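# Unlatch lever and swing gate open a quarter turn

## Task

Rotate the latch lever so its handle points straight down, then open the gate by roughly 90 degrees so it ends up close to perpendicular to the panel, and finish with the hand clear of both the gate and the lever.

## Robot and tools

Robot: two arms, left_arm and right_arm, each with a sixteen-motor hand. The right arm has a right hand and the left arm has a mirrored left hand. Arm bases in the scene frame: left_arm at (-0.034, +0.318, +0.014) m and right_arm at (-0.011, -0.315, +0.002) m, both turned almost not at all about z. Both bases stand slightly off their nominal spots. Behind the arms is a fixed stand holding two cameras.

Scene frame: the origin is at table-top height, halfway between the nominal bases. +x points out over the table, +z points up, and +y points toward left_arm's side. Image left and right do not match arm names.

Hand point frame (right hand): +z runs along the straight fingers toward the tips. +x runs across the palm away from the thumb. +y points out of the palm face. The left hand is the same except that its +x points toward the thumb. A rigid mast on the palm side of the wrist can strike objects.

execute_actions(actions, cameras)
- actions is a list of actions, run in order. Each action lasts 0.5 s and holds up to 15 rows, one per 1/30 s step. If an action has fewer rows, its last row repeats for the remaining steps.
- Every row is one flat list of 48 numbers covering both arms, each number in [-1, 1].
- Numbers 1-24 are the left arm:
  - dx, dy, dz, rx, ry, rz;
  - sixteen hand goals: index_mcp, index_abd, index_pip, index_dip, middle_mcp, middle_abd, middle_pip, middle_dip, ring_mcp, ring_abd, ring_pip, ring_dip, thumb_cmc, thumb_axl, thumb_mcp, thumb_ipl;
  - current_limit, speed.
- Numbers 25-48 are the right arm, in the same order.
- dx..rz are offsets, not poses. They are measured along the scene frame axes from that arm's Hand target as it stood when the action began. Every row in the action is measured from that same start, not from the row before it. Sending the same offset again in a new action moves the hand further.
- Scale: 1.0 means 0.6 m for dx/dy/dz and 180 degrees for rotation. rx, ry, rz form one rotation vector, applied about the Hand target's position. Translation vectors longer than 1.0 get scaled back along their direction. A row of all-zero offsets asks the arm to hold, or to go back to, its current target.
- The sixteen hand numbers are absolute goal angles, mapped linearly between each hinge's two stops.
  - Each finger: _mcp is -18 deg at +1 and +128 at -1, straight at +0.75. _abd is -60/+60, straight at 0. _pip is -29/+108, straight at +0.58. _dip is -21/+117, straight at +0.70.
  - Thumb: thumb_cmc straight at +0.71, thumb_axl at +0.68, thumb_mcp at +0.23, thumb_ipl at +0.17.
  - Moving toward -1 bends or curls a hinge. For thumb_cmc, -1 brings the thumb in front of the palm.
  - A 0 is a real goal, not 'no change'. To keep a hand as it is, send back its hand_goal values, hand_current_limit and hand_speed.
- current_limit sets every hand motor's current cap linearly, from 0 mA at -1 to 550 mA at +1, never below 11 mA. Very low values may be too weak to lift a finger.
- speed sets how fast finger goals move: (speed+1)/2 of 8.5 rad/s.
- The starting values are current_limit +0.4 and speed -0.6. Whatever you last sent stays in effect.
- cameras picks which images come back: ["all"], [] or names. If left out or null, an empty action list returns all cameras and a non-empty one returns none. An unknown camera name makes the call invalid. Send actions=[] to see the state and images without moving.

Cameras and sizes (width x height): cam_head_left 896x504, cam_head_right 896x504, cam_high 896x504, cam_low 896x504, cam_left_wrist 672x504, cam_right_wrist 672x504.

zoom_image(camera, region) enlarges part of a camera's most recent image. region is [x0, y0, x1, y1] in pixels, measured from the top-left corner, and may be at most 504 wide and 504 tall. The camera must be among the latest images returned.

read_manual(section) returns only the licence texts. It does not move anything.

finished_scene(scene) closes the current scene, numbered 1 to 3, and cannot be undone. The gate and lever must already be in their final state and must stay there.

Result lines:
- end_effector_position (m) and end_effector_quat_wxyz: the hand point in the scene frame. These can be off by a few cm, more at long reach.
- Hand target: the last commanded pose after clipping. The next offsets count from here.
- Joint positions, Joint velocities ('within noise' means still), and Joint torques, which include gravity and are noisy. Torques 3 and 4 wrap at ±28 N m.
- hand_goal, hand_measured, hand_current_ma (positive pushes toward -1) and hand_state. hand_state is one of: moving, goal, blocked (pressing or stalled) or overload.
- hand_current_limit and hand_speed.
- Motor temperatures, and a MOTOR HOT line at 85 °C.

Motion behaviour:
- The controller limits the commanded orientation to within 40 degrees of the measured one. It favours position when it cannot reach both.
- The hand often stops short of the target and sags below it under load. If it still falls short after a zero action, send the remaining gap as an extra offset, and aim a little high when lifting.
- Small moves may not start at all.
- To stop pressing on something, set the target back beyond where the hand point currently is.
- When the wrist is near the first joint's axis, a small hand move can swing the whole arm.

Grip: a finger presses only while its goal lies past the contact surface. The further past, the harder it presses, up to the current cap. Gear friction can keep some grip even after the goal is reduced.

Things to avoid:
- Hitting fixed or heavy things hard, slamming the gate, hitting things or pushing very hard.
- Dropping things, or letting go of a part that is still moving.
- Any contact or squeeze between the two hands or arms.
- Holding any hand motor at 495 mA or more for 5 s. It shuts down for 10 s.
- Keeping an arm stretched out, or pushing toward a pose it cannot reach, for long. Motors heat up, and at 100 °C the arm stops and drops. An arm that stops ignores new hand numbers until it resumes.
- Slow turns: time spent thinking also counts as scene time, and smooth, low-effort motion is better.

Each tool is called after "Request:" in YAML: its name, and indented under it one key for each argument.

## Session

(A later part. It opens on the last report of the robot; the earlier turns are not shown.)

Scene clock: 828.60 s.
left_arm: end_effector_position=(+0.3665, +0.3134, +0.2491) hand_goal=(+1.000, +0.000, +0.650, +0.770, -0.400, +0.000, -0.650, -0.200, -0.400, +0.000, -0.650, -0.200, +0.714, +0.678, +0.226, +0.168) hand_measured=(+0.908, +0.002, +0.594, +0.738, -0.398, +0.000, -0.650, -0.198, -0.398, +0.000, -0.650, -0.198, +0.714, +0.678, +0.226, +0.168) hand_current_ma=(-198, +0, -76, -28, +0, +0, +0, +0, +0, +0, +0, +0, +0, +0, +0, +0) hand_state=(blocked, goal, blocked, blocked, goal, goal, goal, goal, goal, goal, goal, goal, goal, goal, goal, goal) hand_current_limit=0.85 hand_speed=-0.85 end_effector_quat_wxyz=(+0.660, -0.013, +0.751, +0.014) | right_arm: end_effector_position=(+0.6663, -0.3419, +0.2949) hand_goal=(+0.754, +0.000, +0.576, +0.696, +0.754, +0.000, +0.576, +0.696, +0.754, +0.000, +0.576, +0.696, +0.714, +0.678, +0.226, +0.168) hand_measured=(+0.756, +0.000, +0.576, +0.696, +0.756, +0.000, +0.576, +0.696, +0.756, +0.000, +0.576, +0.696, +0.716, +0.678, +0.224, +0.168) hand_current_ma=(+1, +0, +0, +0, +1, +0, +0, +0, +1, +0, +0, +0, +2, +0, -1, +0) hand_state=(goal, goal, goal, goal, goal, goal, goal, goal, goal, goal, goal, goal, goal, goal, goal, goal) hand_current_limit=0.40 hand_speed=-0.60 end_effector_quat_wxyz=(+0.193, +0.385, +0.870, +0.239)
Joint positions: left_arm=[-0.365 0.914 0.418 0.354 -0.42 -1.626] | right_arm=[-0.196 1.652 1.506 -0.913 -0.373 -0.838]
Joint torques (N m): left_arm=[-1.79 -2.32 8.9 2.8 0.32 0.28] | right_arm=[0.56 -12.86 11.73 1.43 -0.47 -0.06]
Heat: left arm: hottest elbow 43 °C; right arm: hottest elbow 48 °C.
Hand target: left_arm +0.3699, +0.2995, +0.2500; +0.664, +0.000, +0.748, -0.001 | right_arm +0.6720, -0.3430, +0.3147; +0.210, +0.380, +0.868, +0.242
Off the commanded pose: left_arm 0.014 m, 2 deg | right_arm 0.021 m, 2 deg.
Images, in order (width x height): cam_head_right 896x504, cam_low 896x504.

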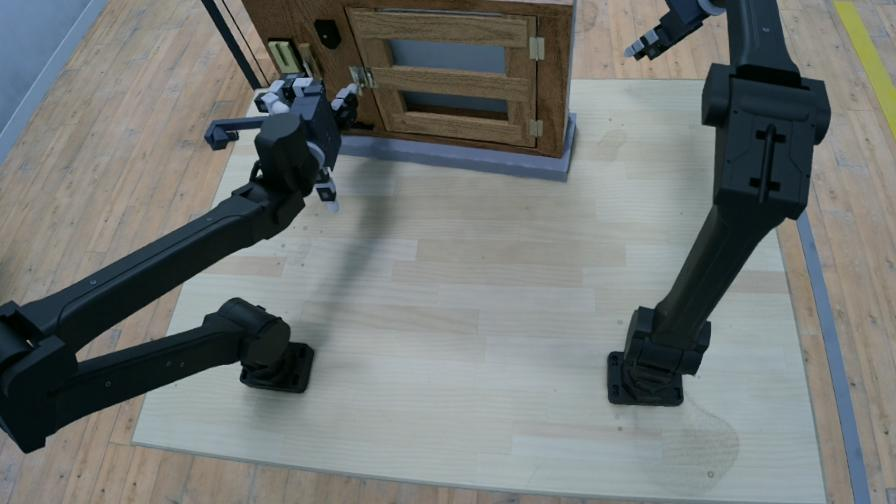

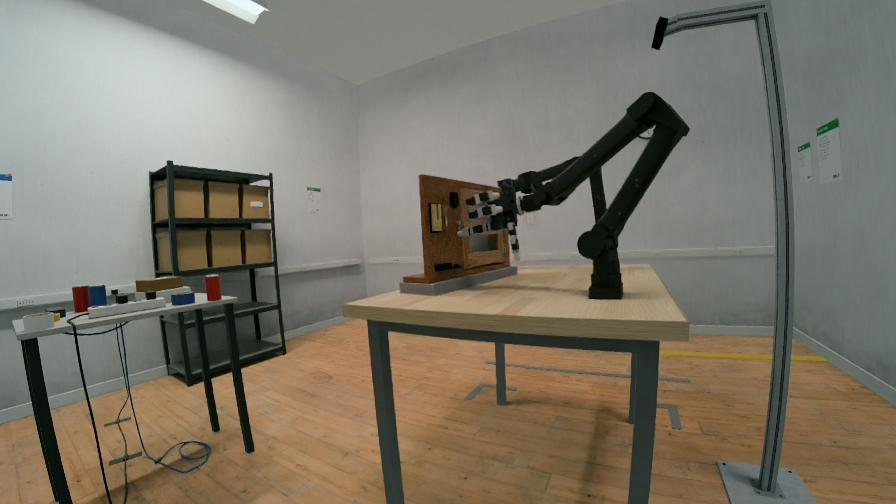

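Request:
execute_actions:
  actions:
    - [[0,-0.008,0,0,0,0,1.0,0,0.65,0.77,-0.4,0,-0.65,-0.2,-0.4,0,-0.65,-0.2,0.714,0.678,0.226,0.168,0.85,-0.85,0,0,0,0,0,0,0.754,0,0.576,0.696,0.754,0,0.576,0.696,0.754,0,0.576,0.696,0.714,0.678,0.226,0.168,0.4,-0.6]]
  cameras: ["cam_head_right","cam_low"]

Request:
zoom_image:
  camera: "cam_head_right"
  region: [340, 55, 385, 100]

Scene clock: 838.40 s.
left_arm: end_effector_position=(+0.3657, +0.3094, +0.2481) hand_goal=(+1.000, +0.000, +0.650, +0.770, -0.400, +0.000, -0.650, -0.200, -0.400, +0.000, -0.650, -0.200, +0.714, +0.678, +0.226, +0.168) hand_measured=(+0.908, -0.002, +0.594, +0.738, -0.398, +0.000, -0.650, -0.198, -0.398, +0.000, -0.650, -0.198, +0.714, +0.678, +0.226, +0.168) hand_current_ma=(-198, +0, -76, -28, +0, +0, +0, +0, +0, +0, +0, +0, +0, +0, +0, +0) hand_state=(blocked, goal, blocked, blocked, goal, goal, goal, goal, goal, goal, goal, goal, goal, goal, goal, goal) hand_current_limit=0.85 hand_speed=-0.85 end_effector_quat_wxyz=(+0.659, -0.013, +0.752, +0.015) | right_arm: end_effector_position=(+0.6663, -0.3419, +0.2949) hand_goal=(+0.754, +0.000, +0.576, +0.696, +0.754, +0.000, +0.576, +0.696, +0.754, +0.000, +0.576, +0.696, +0.714, +0.678, +0.226, +0.168) hand_measured=(+0.756, +0.000, +0.576, +0.696, +0.756, +0.000, +0.576, +0.696, +0.756, +0.000, +0.576, +0.696, +0.716, +0.678, +0.224, +0.168) hand_current_ma=(+1, +0, +0, +0, +1, +0, +0, +0, +1, +0, +0, +0, +2, +0, -1, +0) hand_state=(goal, goal, goal, goal, goal, goal, goal, goal, goal, goal, goal, goal, goal, goal, goal, goal) hand_current_limit=0.40 hand_speed=-0.60 end_effector_quat_wxyz=(+0.193, +0.385, +0.870, +0.239)
Joint positions: left_arm=[-0.381 0.92 0.418 0.358 -0.438 -1.626] | right_arm=[-0.196 1.652 1.506 -0.913 -0.373 -0.838]
Joint torques (N m): left_arm=[-1.49 -1.79 9.17 2.7 0.34 0.26] | right_arm=[0.62 -12.86 11.71 1.42 -0.47 -0.06]
Heat: left arm: hottest elbow 42 °C; right arm: hottest elbow 48 °C.
Hand target: left_arm +0.3699, +0.2946, +0.2499; +0.664, +0.000, +0.748, -0.001 | right_arm +0.6720, -0.3430, +0.3147; +0.210, +0.380, +0.868, +0.242
Off the commanded pose: left_arm 0.015 m, 2 deg | right_arm 0.021 m, 2 deg.
Images, in order (width x height): cam_head_right 896x504, cam_low 896x504.

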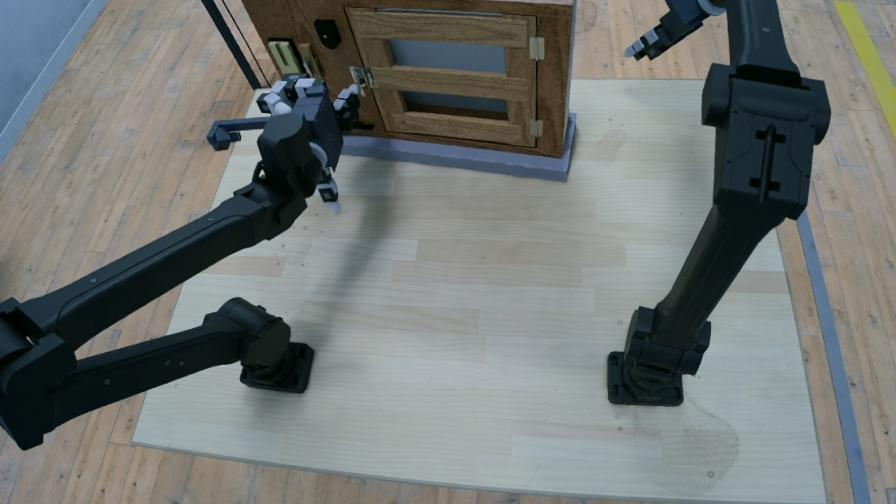

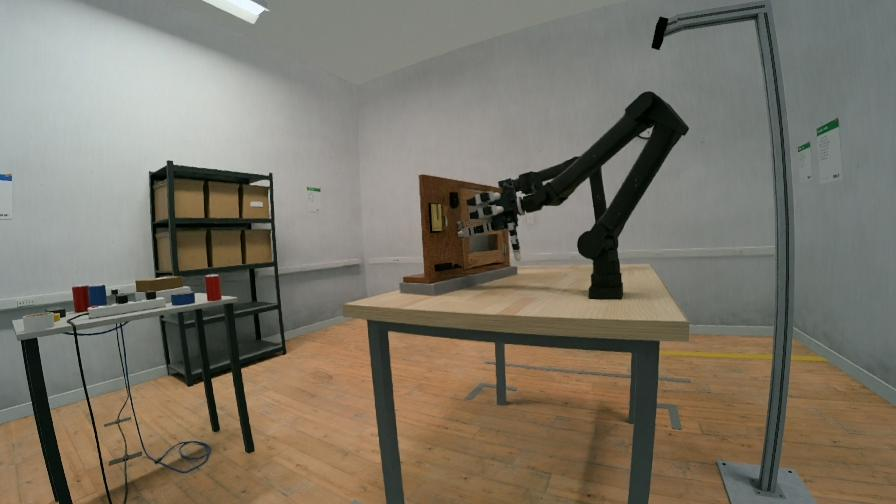

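Scaled by 11.200 from the camera's 896x504 image, which has a finer 1280x720 frame.

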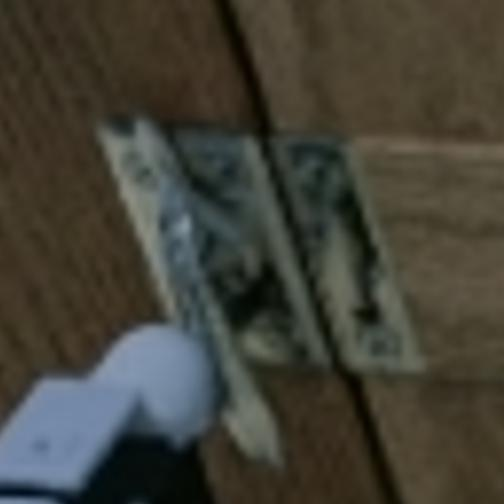

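Request:
execute_actions:
  actions:
    - [[0,0.03,0,0,0,0,0.70,0,0.576,0.696,-0.4,0,-0.65,-0.2,-0.4,0,-0.65,-0.2,0.714,0.678,0.226,0.168,0.5,-0.5,0,0,0,0,0,0,0.754,0,0.576,0.696,0.754,0,0.576,0.696,0.754,0,0.576,0.696,0.714,0.678,0.226,0.168,0.4,-0.6]]
    - [[-0.1,0.0,0.05,0,0,0,0.754,0,0.576,0.696,-0.4,0,-0.65,-0.2,-0.4,0,-0.65,-0.2,0.714,0.678,0.226,0.168,0.4,-0.4,0,0,0,0,0,0,0.754,0,0.576,0.696,0.754,0,0.576,0.696,0.754,0,0.576,0.696,0.714,0.678,0.226,0.168,0.4,-0.6]]
    - [[0,-0.11,0.06,0,0,0,0.754,0,0.576,0.696,-0.4,0,-0.65,-0.2,-0.4,0,-0.65,-0.2,0.714,0.678,0.226,0.168,0.4,-0.4,0,0,0,0,0,0,0.754,0,0.576,0.696,0.754,0,0.576,0.696,0.754,0,0.576,0.696,0.714,0.678,0.226,0.168,0.4,-0.6]]
    - [[0,-0.1,0.05,0,0,0,0.754,0,0.576,0.696,-0.4,0,-0.65,-0.2,-0.4,0,-0.65,-0.2,0.714,0.678,0.226,0.168,0.4,-0.4,0,0,0,0,0,0,0.754,0,0.576,0.696,0.754,0,0.576,0.696,0.754,0,0.576,0.696,0.714,0.678,0.226,0.168,0.4,-0.6]]
  cameras: ["all"]

Request:
zoom_image:
  camera: "cam_left_wrist"
  region: [200, 50, 300, 150]

Request:
zoom_image:
  camera: "cam_low"
  region: [445, 210, 475, 245]

Scene clock: 856.60 s.
left_arm: end_effector_position=(+0.3020, +0.1948, +0.3182) hand_goal=(+0.754, +0.000, +0.576, +0.696, -0.400, +0.000, -0.650, -0.200, -0.400, +0.000, -0.650, -0.200, +0.714, +0.678, +0.226, +0.168) hand_measured=(+0.754, +0.002, +0.574, +0.696, -0.398, +0.000, -0.650, -0.198, -0.398, +0.000, -0.650, -0.198, +0.714, +0.678, +0.226, +0.168) hand_current_ma=(+0, +0, +0, +0, +0, +0, +0, +0, +0, +0, +0, +0, +0, +0, +0, +0) hand_state=(goal, goal, goal, goal, goal, goal, goal, goal, goal, goal, goal, goal, goal, goal, goal, goal) hand_current_limit=0.40 hand_speed=-0.40 end_effector_quat_wxyz=(+0.652, +0.022, +0.757, +0.017) | right_arm: end_effector_position=(+0.6663, -0.3419, +0.2949) hand_goal=(+0.754, +0.000, +0.576, +0.696, +0.754, +0.000, +0.576, +0.696, +0.754, +0.000, +0.576, +0.696, +0.714, +0.678, +0.226, +0.168) hand_measured=(+0.756, +0.000, +0.576, +0.696, +0.756, +0.000, +0.576, +0.696, +0.756, +0.000, +0.576, +0.696, +0.716, +0.678, +0.224, +0.168) hand_current_ma=(+1, +0, +0, +0, +1, +0, +0, +0, +1, +0, +0, +0, +2, +0, -1, +0) hand_state=(goal, goal, goal, goal, goal, goal, goal, goal, goal, goal, goal, goal, goal, goal, goal, goal) hand_current_limit=0.40 hand_speed=-0.60 end_effector_quat_wxyz=(+0.193, +0.385, +0.870, +0.239)
Joint positions: left_arm=[-0.873 0.858 0.602 0.022 -0.879 -1.697] | right_arm=[-0.196 1.652 1.506 -0.913 -0.373 -0.838]
Joint torques (N m): left_arm=[0.85 -2.26 14.61 1.33 -0.42 0.1] | right_arm=[0.56 -12.86 11.7 1.43 -0.47 -0.06]
Heat: left arm: hottest elbow 43 °C; right arm: hottest elbow 48 °C.
Hand target: left_arm +0.3099, +0.1866, +0.3460; +0.664, +0.000, +0.748, -0.001 | right_arm +0.6720, -0.3430, +0.3147; +0.210, +0.380, +0.868, +0.242
Off the commanded pose: left_arm 0.030 m, 4 deg | right_arm 0.021 m, 2 deg.

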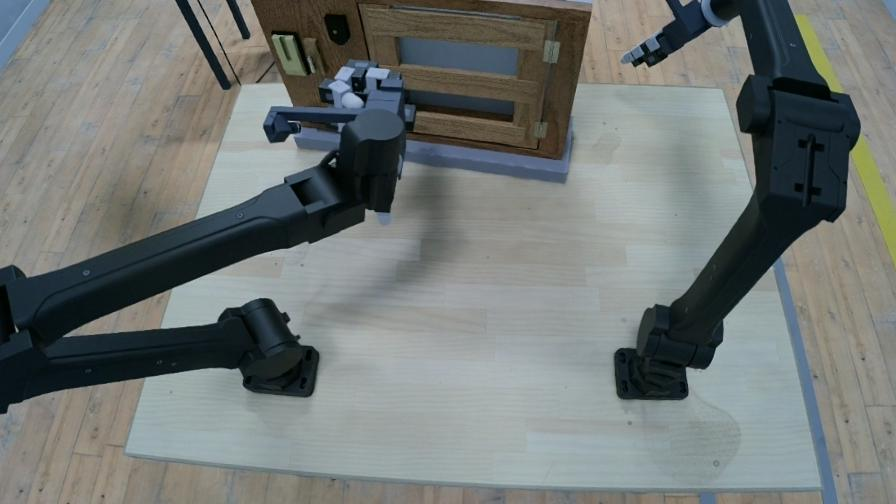

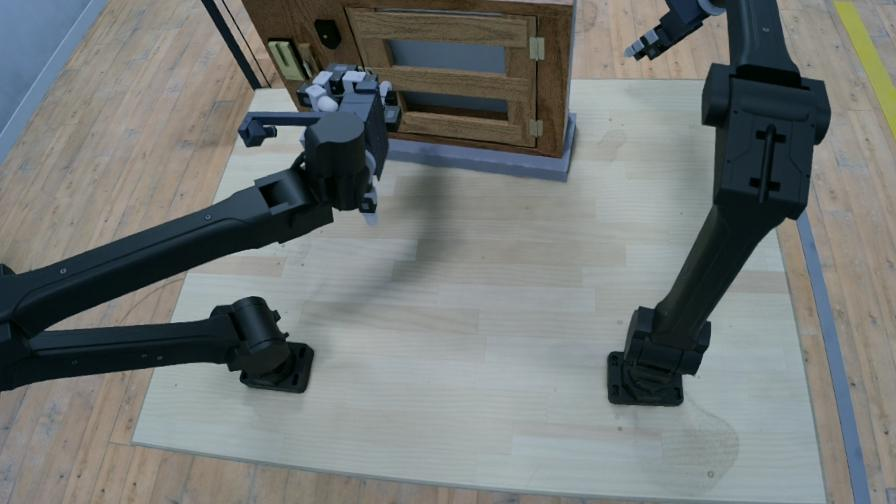

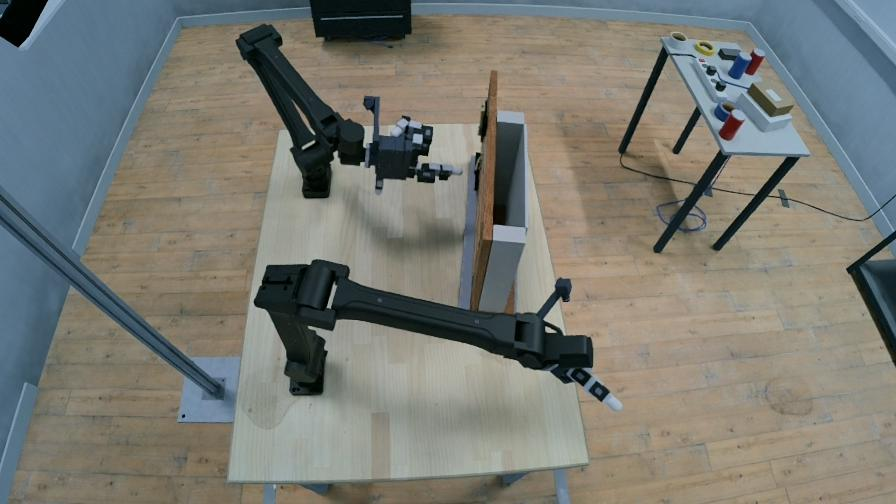

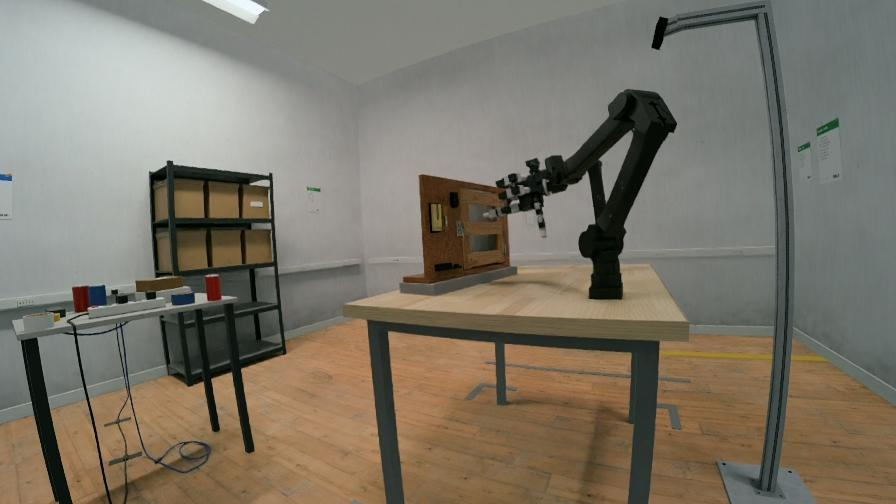

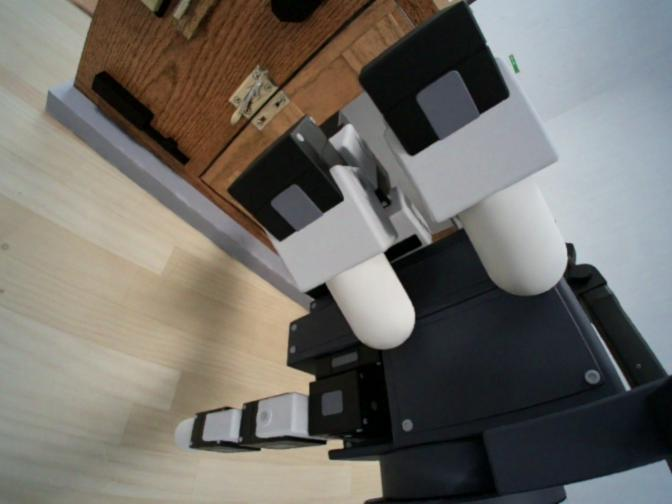

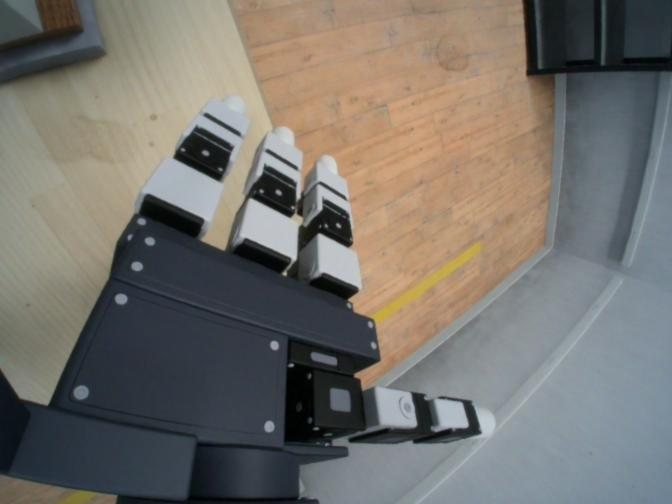

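Scaled by 5.040 from the camera's 672x504 image, which has a finer 960x720 frame.

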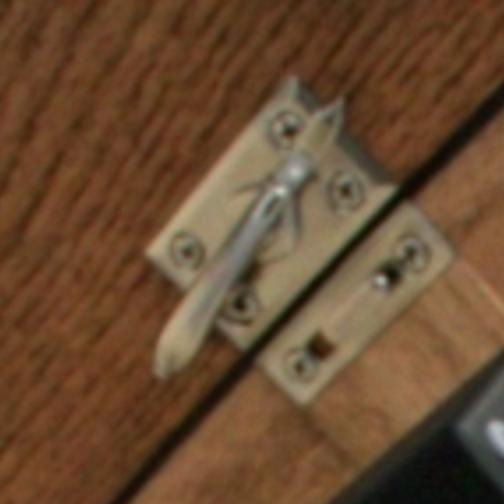

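Scaled by 14.400 from the camera's 896x504 image, which has a finer 1280x720 frame.

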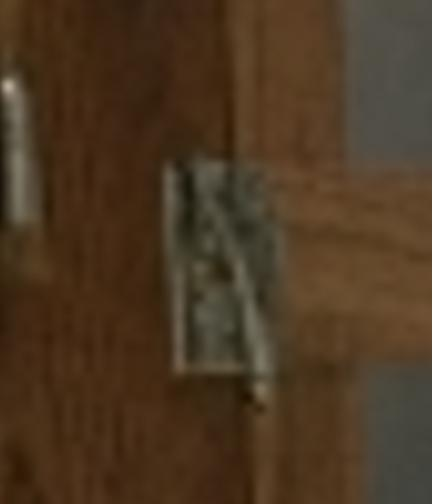

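Request:
execute_actions:
  actions:
    - [[0.02,0.0,0.06,0,0,0,0.754,0,0.576,0.696,-0.4,0,-0.65,-0.2,-0.4,0,-0.65,-0.2,0.714,0.678,0.226,0.168,0.4,-0.4,0,0,0,0,0,0,0.754,0,0.576,0.696,0.754,0,0.576,0.696,0.754,0,0.576,0.696,0.714,0.678,0.226,0.168,0.4,-0.6]]
    - [[0.06,0.0,-0.085,0,0,0,0.754,0,0.576,0.696,-0.4,0,-0.65,-0.2,-0.4,0,-0.65,-0.2,0.714,0.678,0.226,0.168,0.4,-0.4,0,0,0,0,0,0,0.754,0,0.576,0.696,0.754,0,0.576,0.696,0.754,0,0.576,0.696,0.714,0.678,0.226,0.168,0.4,-0.6]]
  cameras: ["cam_head_left","cam_high","cam_low"]

Request:
zoom_image:
  camera: "cam_low"
  region: [440, 170, 540, 270]

Request:
zoom_image:
  camera: "cam_high"
  region: [440, 130, 520, 210]

Scene clock: 887.53 s.
left_arm: end_effector_position=(+0.3566, +0.1840, +0.3318) hand_goal=(+0.754, +0.000, +0.576, +0.696, -0.400, +0.000, -0.650, -0.200, -0.400, +0.000, -0.650, -0.200, +0.714, +0.678, +0.226, +0.168) hand_measured=(+0.754, +0.002, +0.574, +0.696, -0.398, +0.000, -0.650, -0.198, -0.398, +0.000, -0.650, -0.198, +0.714, +0.678, +0.226, +0.168) hand_current_ma=(+0, +0, +0, +0, +0, +0, +0, +0, +0, +0, +0, +0, +0, +0, +0, +0) hand_state=(goal, goal, goal, goal, goal, goal, goal, goal, goal, goal, goal, goal, goal, goal, goal, goal) hand_current_limit=0.40 hand_speed=-0.40 end_effector_quat_wxyz=(+0.661, +0.000, +0.751, -0.003) | right_arm: end_effector_position=(+0.6663, -0.3419, +0.2949) hand_goal=(+0.754, +0.000, +0.576, +0.696, +0.754, +0.000, +0.576, +0.696, +0.754, +0.000, +0.576, +0.696, +0.714, +0.678, +0.226, +0.168) hand_measured=(+0.756, +0.000, +0.576, +0.696, +0.756, +0.000, +0.576, +0.696, +0.756, +0.000, +0.576, +0.696, +0.716, +0.678, +0.224, +0.168) hand_current_ma=(+1, +0, +0, +0, +1, +0, +0, +0, +1, +0, +0, +0, +2, +0, -1, +0) hand_state=(goal, goal, goal, goal, goal, goal, goal, goal, goal, goal, goal, goal, goal, goal, goal, goal) hand_current_limit=0.40 hand_speed=-0.60 end_effector_quat_wxyz=(+0.193, +0.385, +0.870, +0.239)
Joint positions: left_arm=[-0.755 0.991 0.702 0.112 -0.763 -1.698] | right_arm=[-0.196 1.652 1.506 -0.913 -0.373 -0.838]
Joint torques (N m): left_arm=[1.14 -4.84 8.69 2.54 -0.15 0.42] | right_arm=[0.62 -12.86 11.73 1.42 -0.47 -0.06]
Heat: left arm: hottest elbow 46 °C; right arm: hottest elbow 48 °C.
Hand target: left_arm +0.3579, +0.1867, +0.3310; +0.664, +0.000, +0.748, -0.001 | right_arm +0.6720, -0.3430, +0.3147; +0.210, +0.380, +0.868, +0.242
Off the commanded pose: left_arm 0.003 m, 1 deg | right_arm 0.021 m, 2 deg.
Images, in order (width x height): cam_head_left 896x504, cam_high 896x504, cam_low 896x504.

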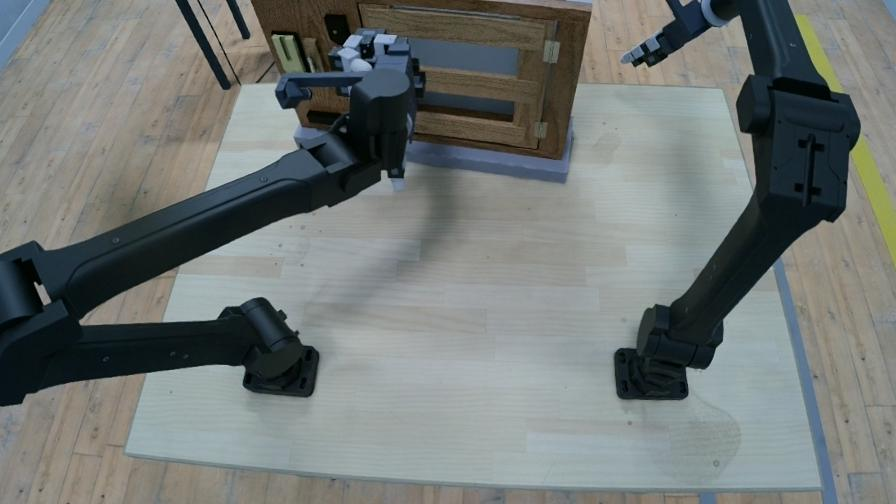

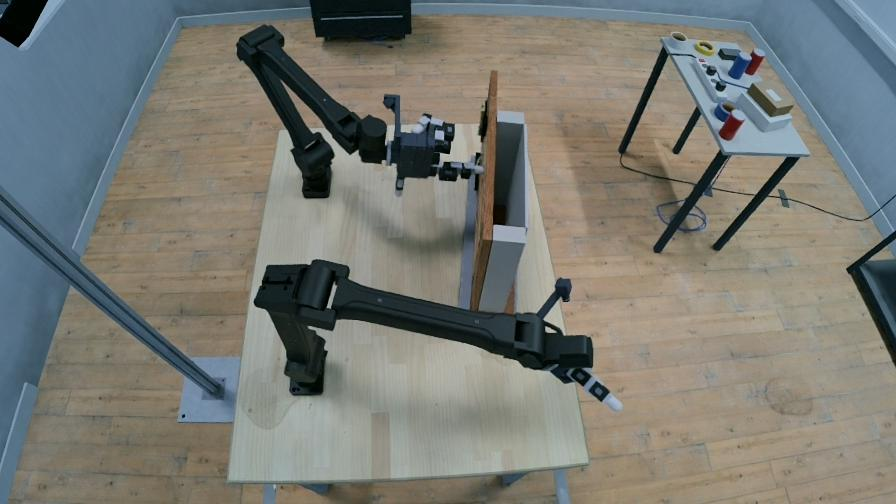

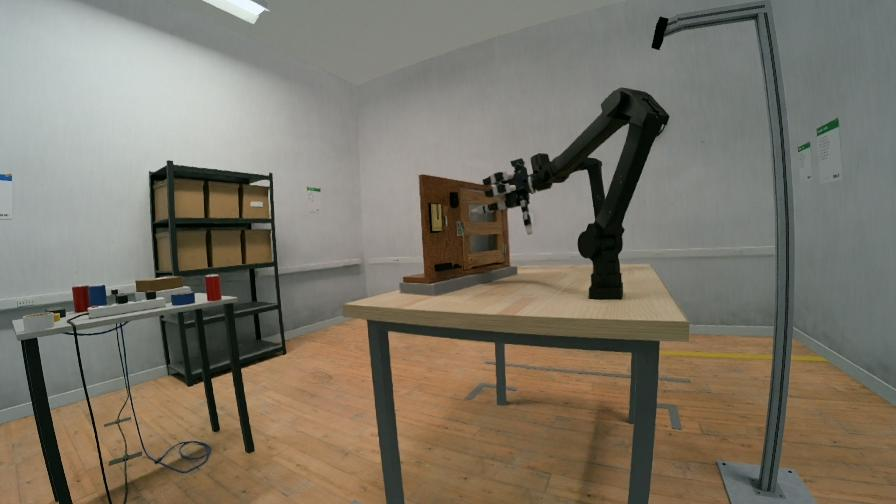

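Scaled by 5.040 from the camera's 896x504 image, which has a finer 1280x720 frame.

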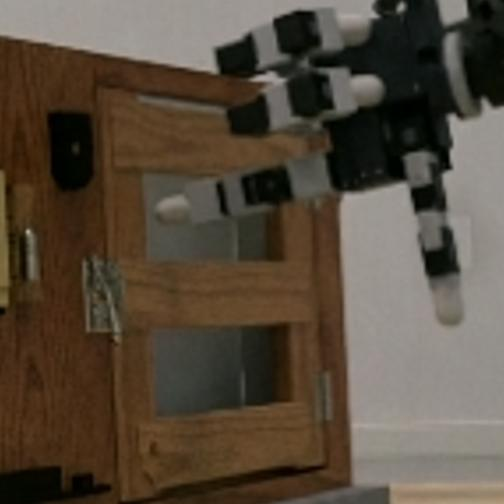

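Scaled by 6.300 from the camera's 896x504 image, which has a finer 1280x720 frame.

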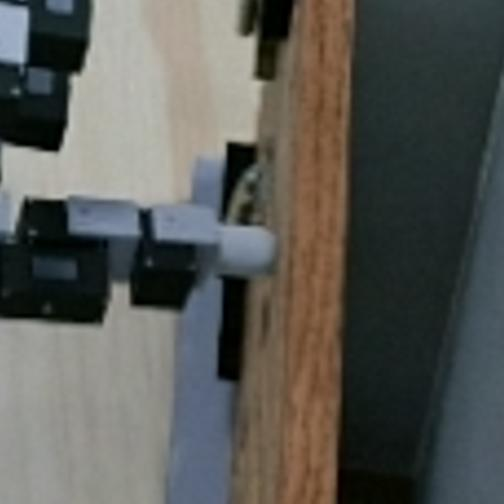

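Request:
execute_actions:
  actions:
    - [[0.06,0.0,-0.012,0,0,0,0.754,0,0.576,0.696,-0.4,0,-0.65,-0.2,-0.4,0,-0.65,-0.2,0.714,0.678,0.226,0.168,0.4,-0.4,0,0,0,0,0,0,0.754,0,0.576,0.696,0.754,0,0.576,0.696,0.754,0,0.576,0.696,0.714,0.678,0.226,0.168,0.4,-0.6]]
    - [[0.05,0.0,0,0,0,0,0.754,0,0.576,0.696,-0.4,0,-0.65,-0.2,-0.4,0,-0.65,-0.2,0.714,0.678,0.226,0.168,0.4,-0.4,0,0,0,0,0,0,0.754,0,0.576,0.696,0.754,0,0.576,0.696,0.754,0,0.576,0.696,0.714,0.678,0.226,0.168,0.4,-0.6]]
  cameras: ["cam_head_left","cam_high","cam_low"]

Request:
zoom_image:
  camera: "cam_low"
  region: [440, 170, 540, 270]

Request:
zoom_image:
  camera: "cam_high"
  region: [440, 130, 520, 210]

Scene clock: 902.70 s.
left_arm: end_effector_position=(+0.3914, +0.1861, +0.3101) hand_goal=(+0.754, +0.000, +0.576, +0.696, -0.400, +0.000, -0.650, -0.200, -0.400, +0.000, -0.650, -0.200, +0.714, +0.678, +0.226, +0.168) hand_measured=(+0.716, +0.026, +0.572, +0.708, -0.398, +0.000, -0.650, -0.198, -0.398, +0.000, -0.650, -0.198, +0.714, +0.678, +0.226, +0.168) hand_current_ma=(-44, +17, -1, +6, +0, +0, +0, +0, +0, +0, +0, +0, +0, +0, +0, +0) hand_state=(blocked, blocked, goal, goal, goal, goal, goal, goal, goal, goal, goal, goal, goal, goal, goal, goal) hand_current_limit=0.40 hand_speed=-0.40 end_effector_quat_wxyz=(+0.653, +0.022, +0.757, +0.000) | right_arm: end_effector_position=(+0.6663, -0.3419, +0.2949) hand_goal=(+0.754, +0.000, +0.576, +0.696, +0.754, +0.000, +0.576, +0.696, +0.754, +0.000, +0.576, +0.696, +0.714, +0.678, +0.226, +0.168) hand_measured=(+0.756, +0.000, +0.576, +0.696, +0.756, +0.000, +0.576, +0.696, +0.756, +0.000, +0.576, +0.696, +0.716, +0.678, +0.224, +0.168) hand_current_ma=(+1, +0, +0, +0, +1, +0, +0, +0, +1, +0, +0, +0, +2, +0, -1, +0) hand_state=(goal, goal, goal, goal, goal, goal, goal, goal, goal, goal, goal, goal, goal, goal, goal, goal) hand_current_limit=0.40 hand_speed=-0.60 end_effector_quat_wxyz=(+0.193, +0.385, +0.870, +0.239)
Joint positions: left_arm=[-0.673 1.081 0.702 0.191 -0.655 -1.657] | right_arm=[-0.196 1.652 1.506 -0.913 -0.373 -0.838]
Joint torques (N m): left_arm=[4.48 -0.62 14.53 3.23 0.48 0.25] | right_arm=[0.62 -12.86 11.73 1.44 -0.47 -0.06]
Heat: left arm: hottest elbow 44 °C; right arm: hottest elbow 48 °C.
Hand target: left_arm +0.4239, +0.1866, +0.3238; +0.664, +0.000, +0.748, -0.001 | right_arm +0.6720, -0.3430, +0.3147; +0.210, +0.380, +0.868, +0.242
Off the commanded pose: left_arm 0.035 m, 3 deg | right_arm 0.021 m, 2 deg.
Images, in order (width x height): cam_head_left 896x504, cam_high 896x504, cam_low 896x504.

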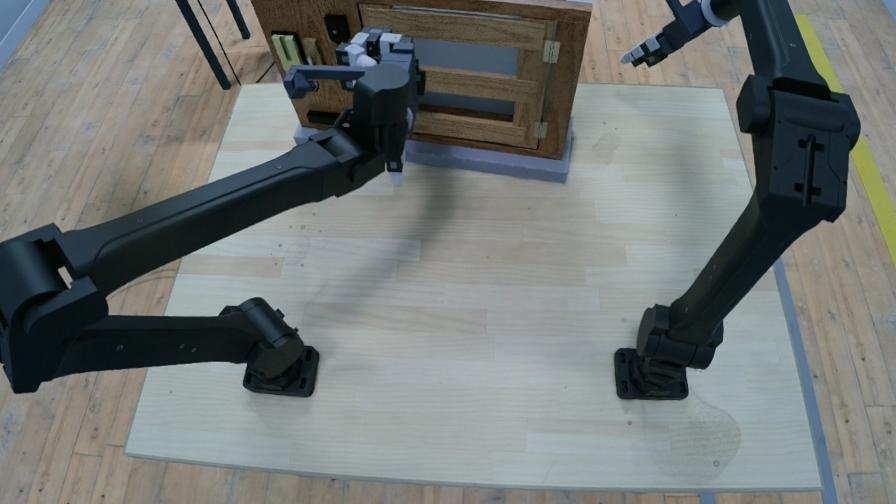

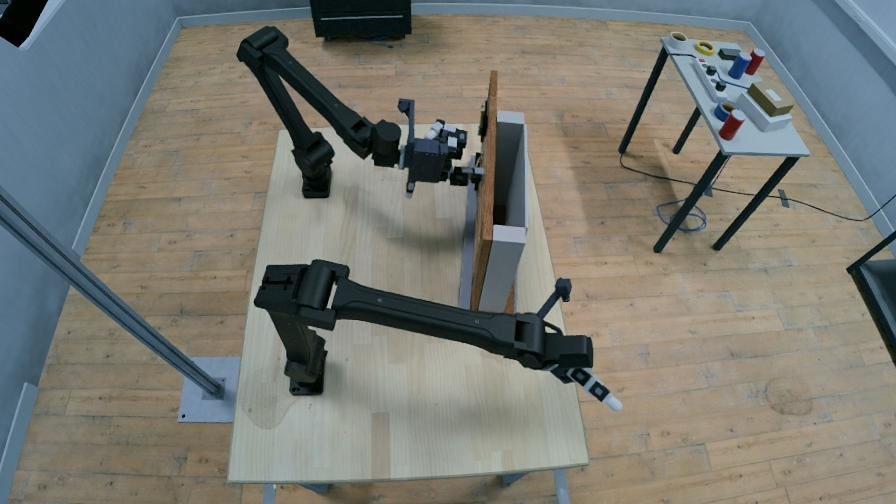

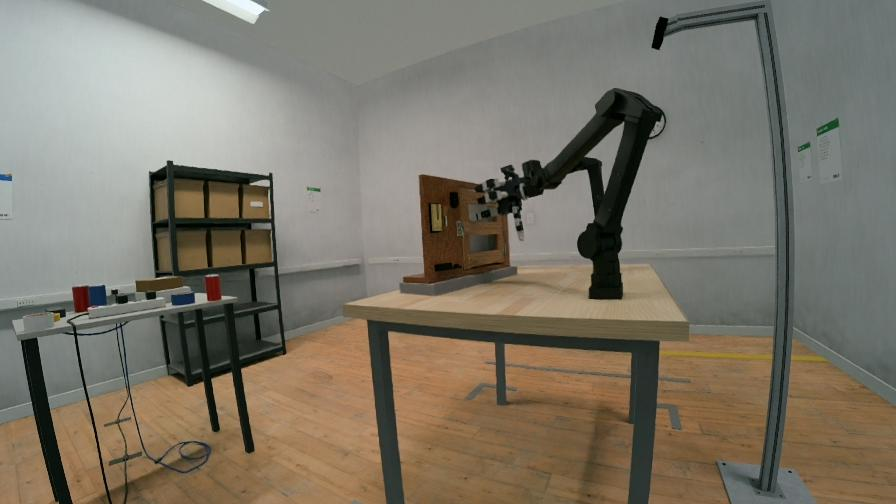

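Scaled by 5.040 from the camera's 896x504 image, which has a finer 1280x720 frame.

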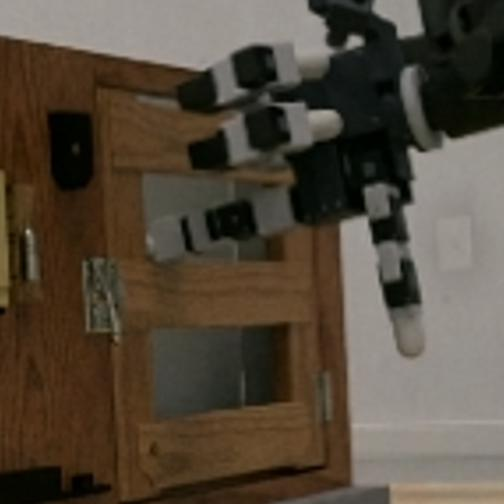

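Scaled by 6.300 from the camera's 896x504 image, which has a finer 1280x720 frame.

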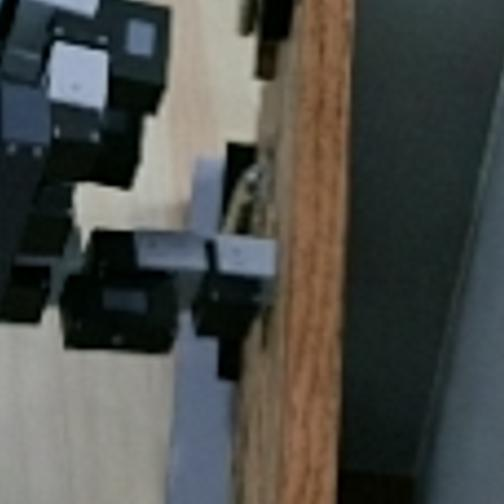

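Request:
execute_actions:
  actions:
    - [[-0.04,0.0,0.03,0,0,0,0.754,0,0.576,0.696,-0.4,0,-0.65,-0.2,-0.4,0,-0.65,-0.2,0.714,0.678,0.226,0.168,0.4,-0.4,0,0,0,0,0,0,0.754,0,0.576,0.696,0.754,0,0.576,0.696,0.754,0,0.576,0.696,0.714,0.678,0.226,0.168,0.4,-0.6]]
  cameras: ["all"]

Request:
zoom_image:
  camera: "cam_head_left"
  region: [330, 0, 490, 100]

Request:
zoom_image:
  camera: "cam_left_wrist"
  region: [200, 0, 480, 260]

Request:
zoom_image:
  camera: "cam_low"
  region: [450, 190, 510, 240]

Scene clock: 917.27 s.
left_arm: end_effector_position=(+0.3882, +0.1909, +0.3115) hand_goal=(+0.754, +0.000, +0.576, +0.696, -0.400, +0.000, -0.650, -0.200, -0.400, +0.000, -0.650, -0.200, +0.714, +0.678, +0.226, +0.168) hand_measured=(+0.754, +0.006, +0.578, +0.708, -0.398, +0.000, -0.650, -0.198, -0.398, +0.000, -0.650, -0.198, +0.714, +0.678, +0.226, +0.168) hand_current_ma=(+0, +1, +0, +6, +0, +0, +0, +0, +0, +0, +0, +0, +0, +0, +0, +0) hand_state=(goal, goal, goal, goal, goal, goal, goal, goal, goal, goal, goal, goal, goal, goal, goal, goal) hand_current_limit=0.40 hand_speed=-0.40 end_effector_quat_wxyz=(+0.649, +0.019, +0.761, +0.011) | right_arm: end_effector_position=(+0.6663, -0.3419, +0.2949) hand_goal=(+0.754, +0.000, +0.576, +0.696, +0.754, +0.000, +0.576, +0.696, +0.754, +0.000, +0.576, +0.696, +0.714, +0.678, +0.226, +0.168) hand_measured=(+0.756, +0.000, +0.576, +0.696, +0.756, +0.000, +0.576, +0.696, +0.756, +0.000, +0.576, +0.696, +0.716, +0.678, +0.224, +0.168) hand_current_ma=(+1, +0, +0, +0, +1, +0, +0, +0, +1, +0, +0, +0, +2, +0, -1, +0) hand_state=(goal, goal, goal, goal, goal, goal, goal, goal, goal, goal, goal, goal, goal, goal, goal, goal) hand_current_limit=0.40 hand_speed=-0.60 end_effector_quat_wxyz=(+0.193, +0.385, +0.870, +0.239)
Joint positions: left_arm=[-0.673 1.073 0.706 0.162 -0.676 -1.657] | right_arm=[-0.196 1.652 1.506 -0.913 -0.373 -0.838]
Joint torques (N m): left_arm=[1.2 -5.77 14.28 1.48 -0.34 0.19] | right_arm=[0.56 -12.86 11.71 1.43 -0.47 -0.06]
Heat: left arm: hottest elbow 45 °C; right arm: hottest elbow 48 °C.
Hand target: left_arm +0.3999, +0.1867, +0.3419; +0.664, +0.000, +0.748, -0.001 | right_arm +0.6720, -0.3430, +0.3147; +0.210, +0.380, +0.868, +0.242
Off the commanded pose: left_arm 0.033 m, 3 deg | right_arm 0.021 m, 2 deg.

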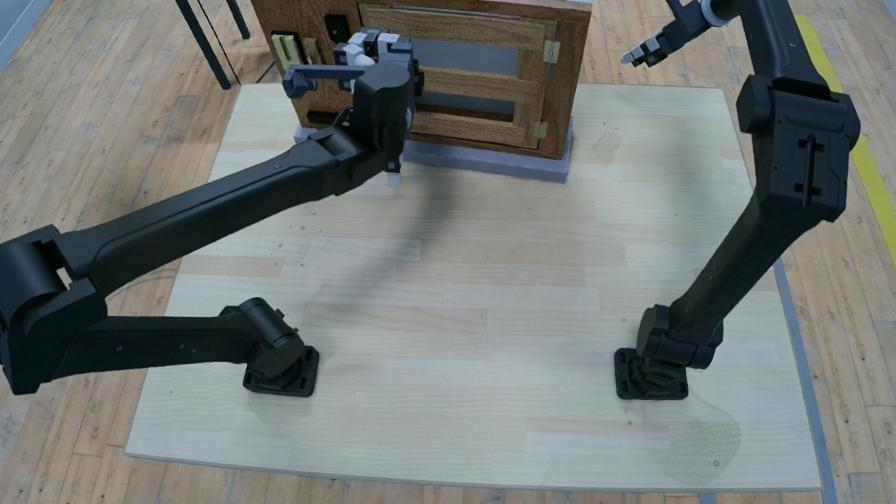

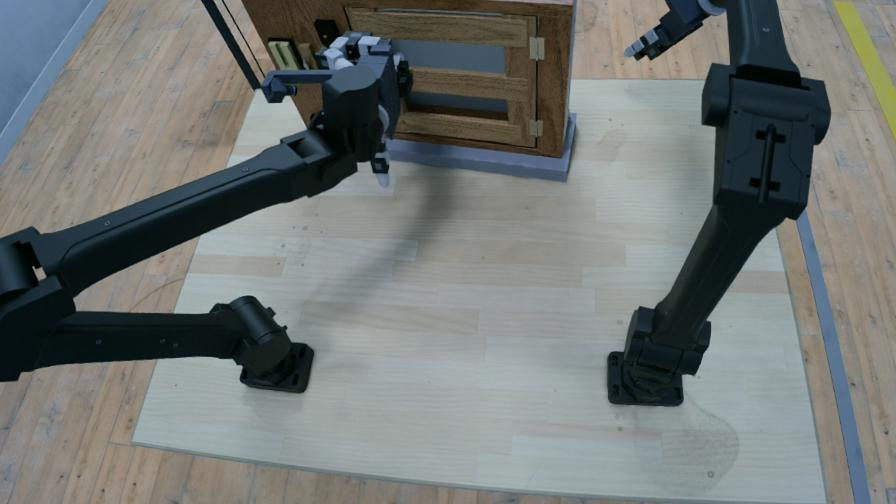

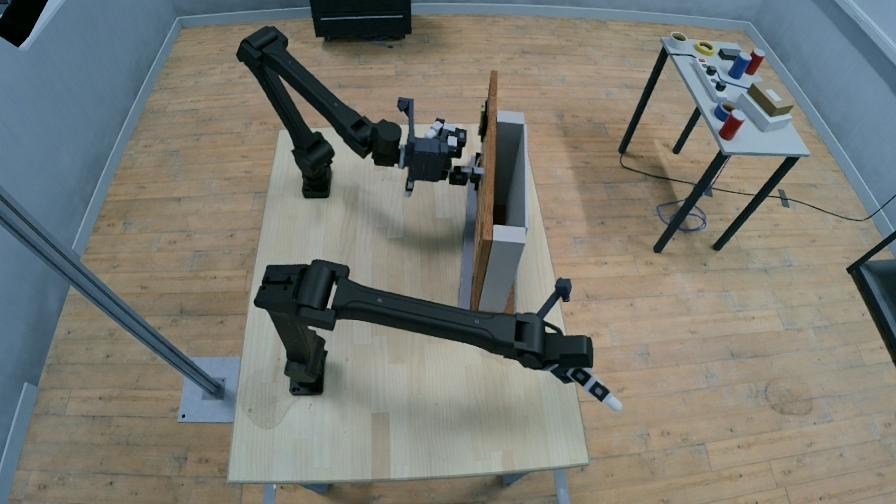

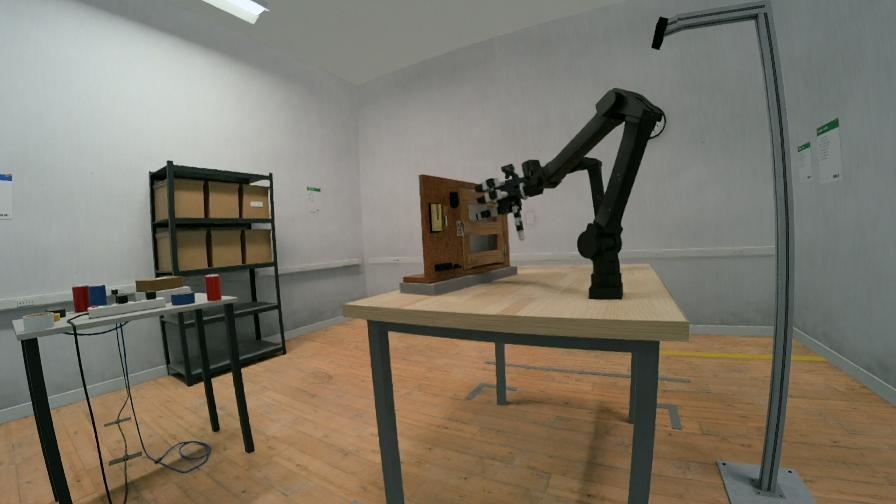

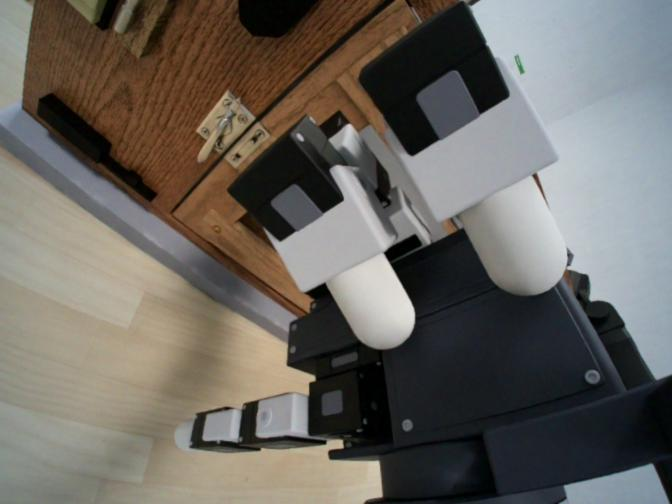

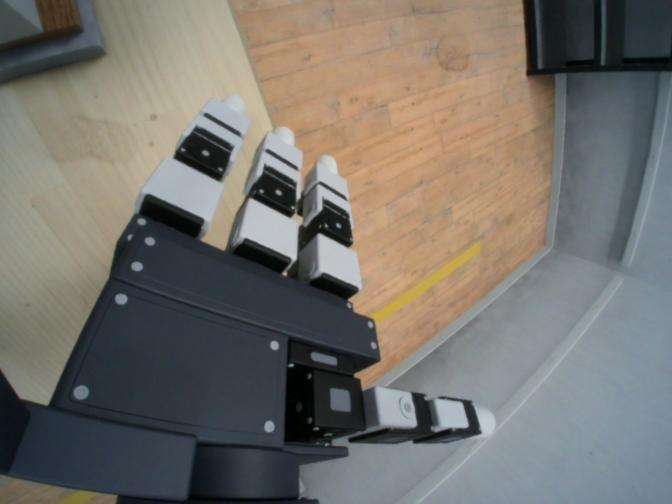

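Scaled by 3.150 from the camera's 896x504 image, which has a finer 1280x720 frame.

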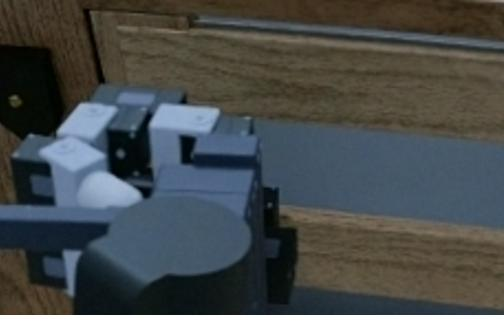

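Scaled by 1.800 from the camera's 672x504 image, which has a finer 960x720 frame.

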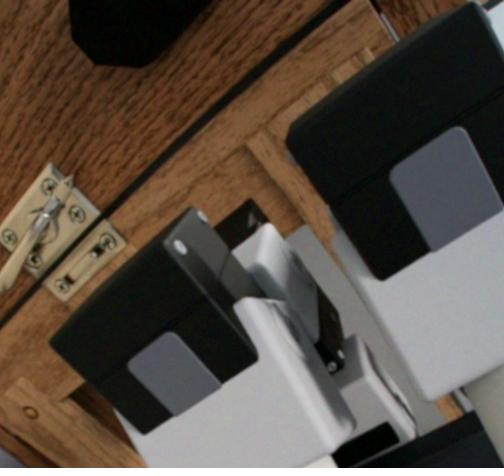

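Scaled by 8.400 from the camera's 896x504 image, which has a finer 1280x720 frame.

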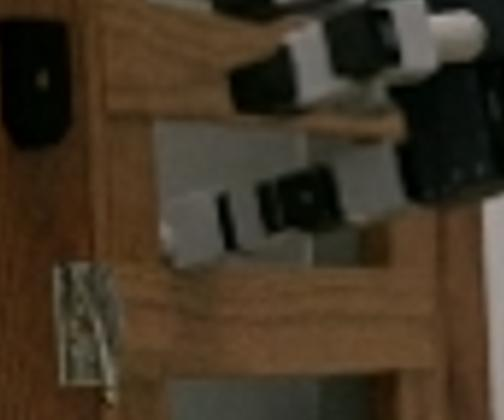

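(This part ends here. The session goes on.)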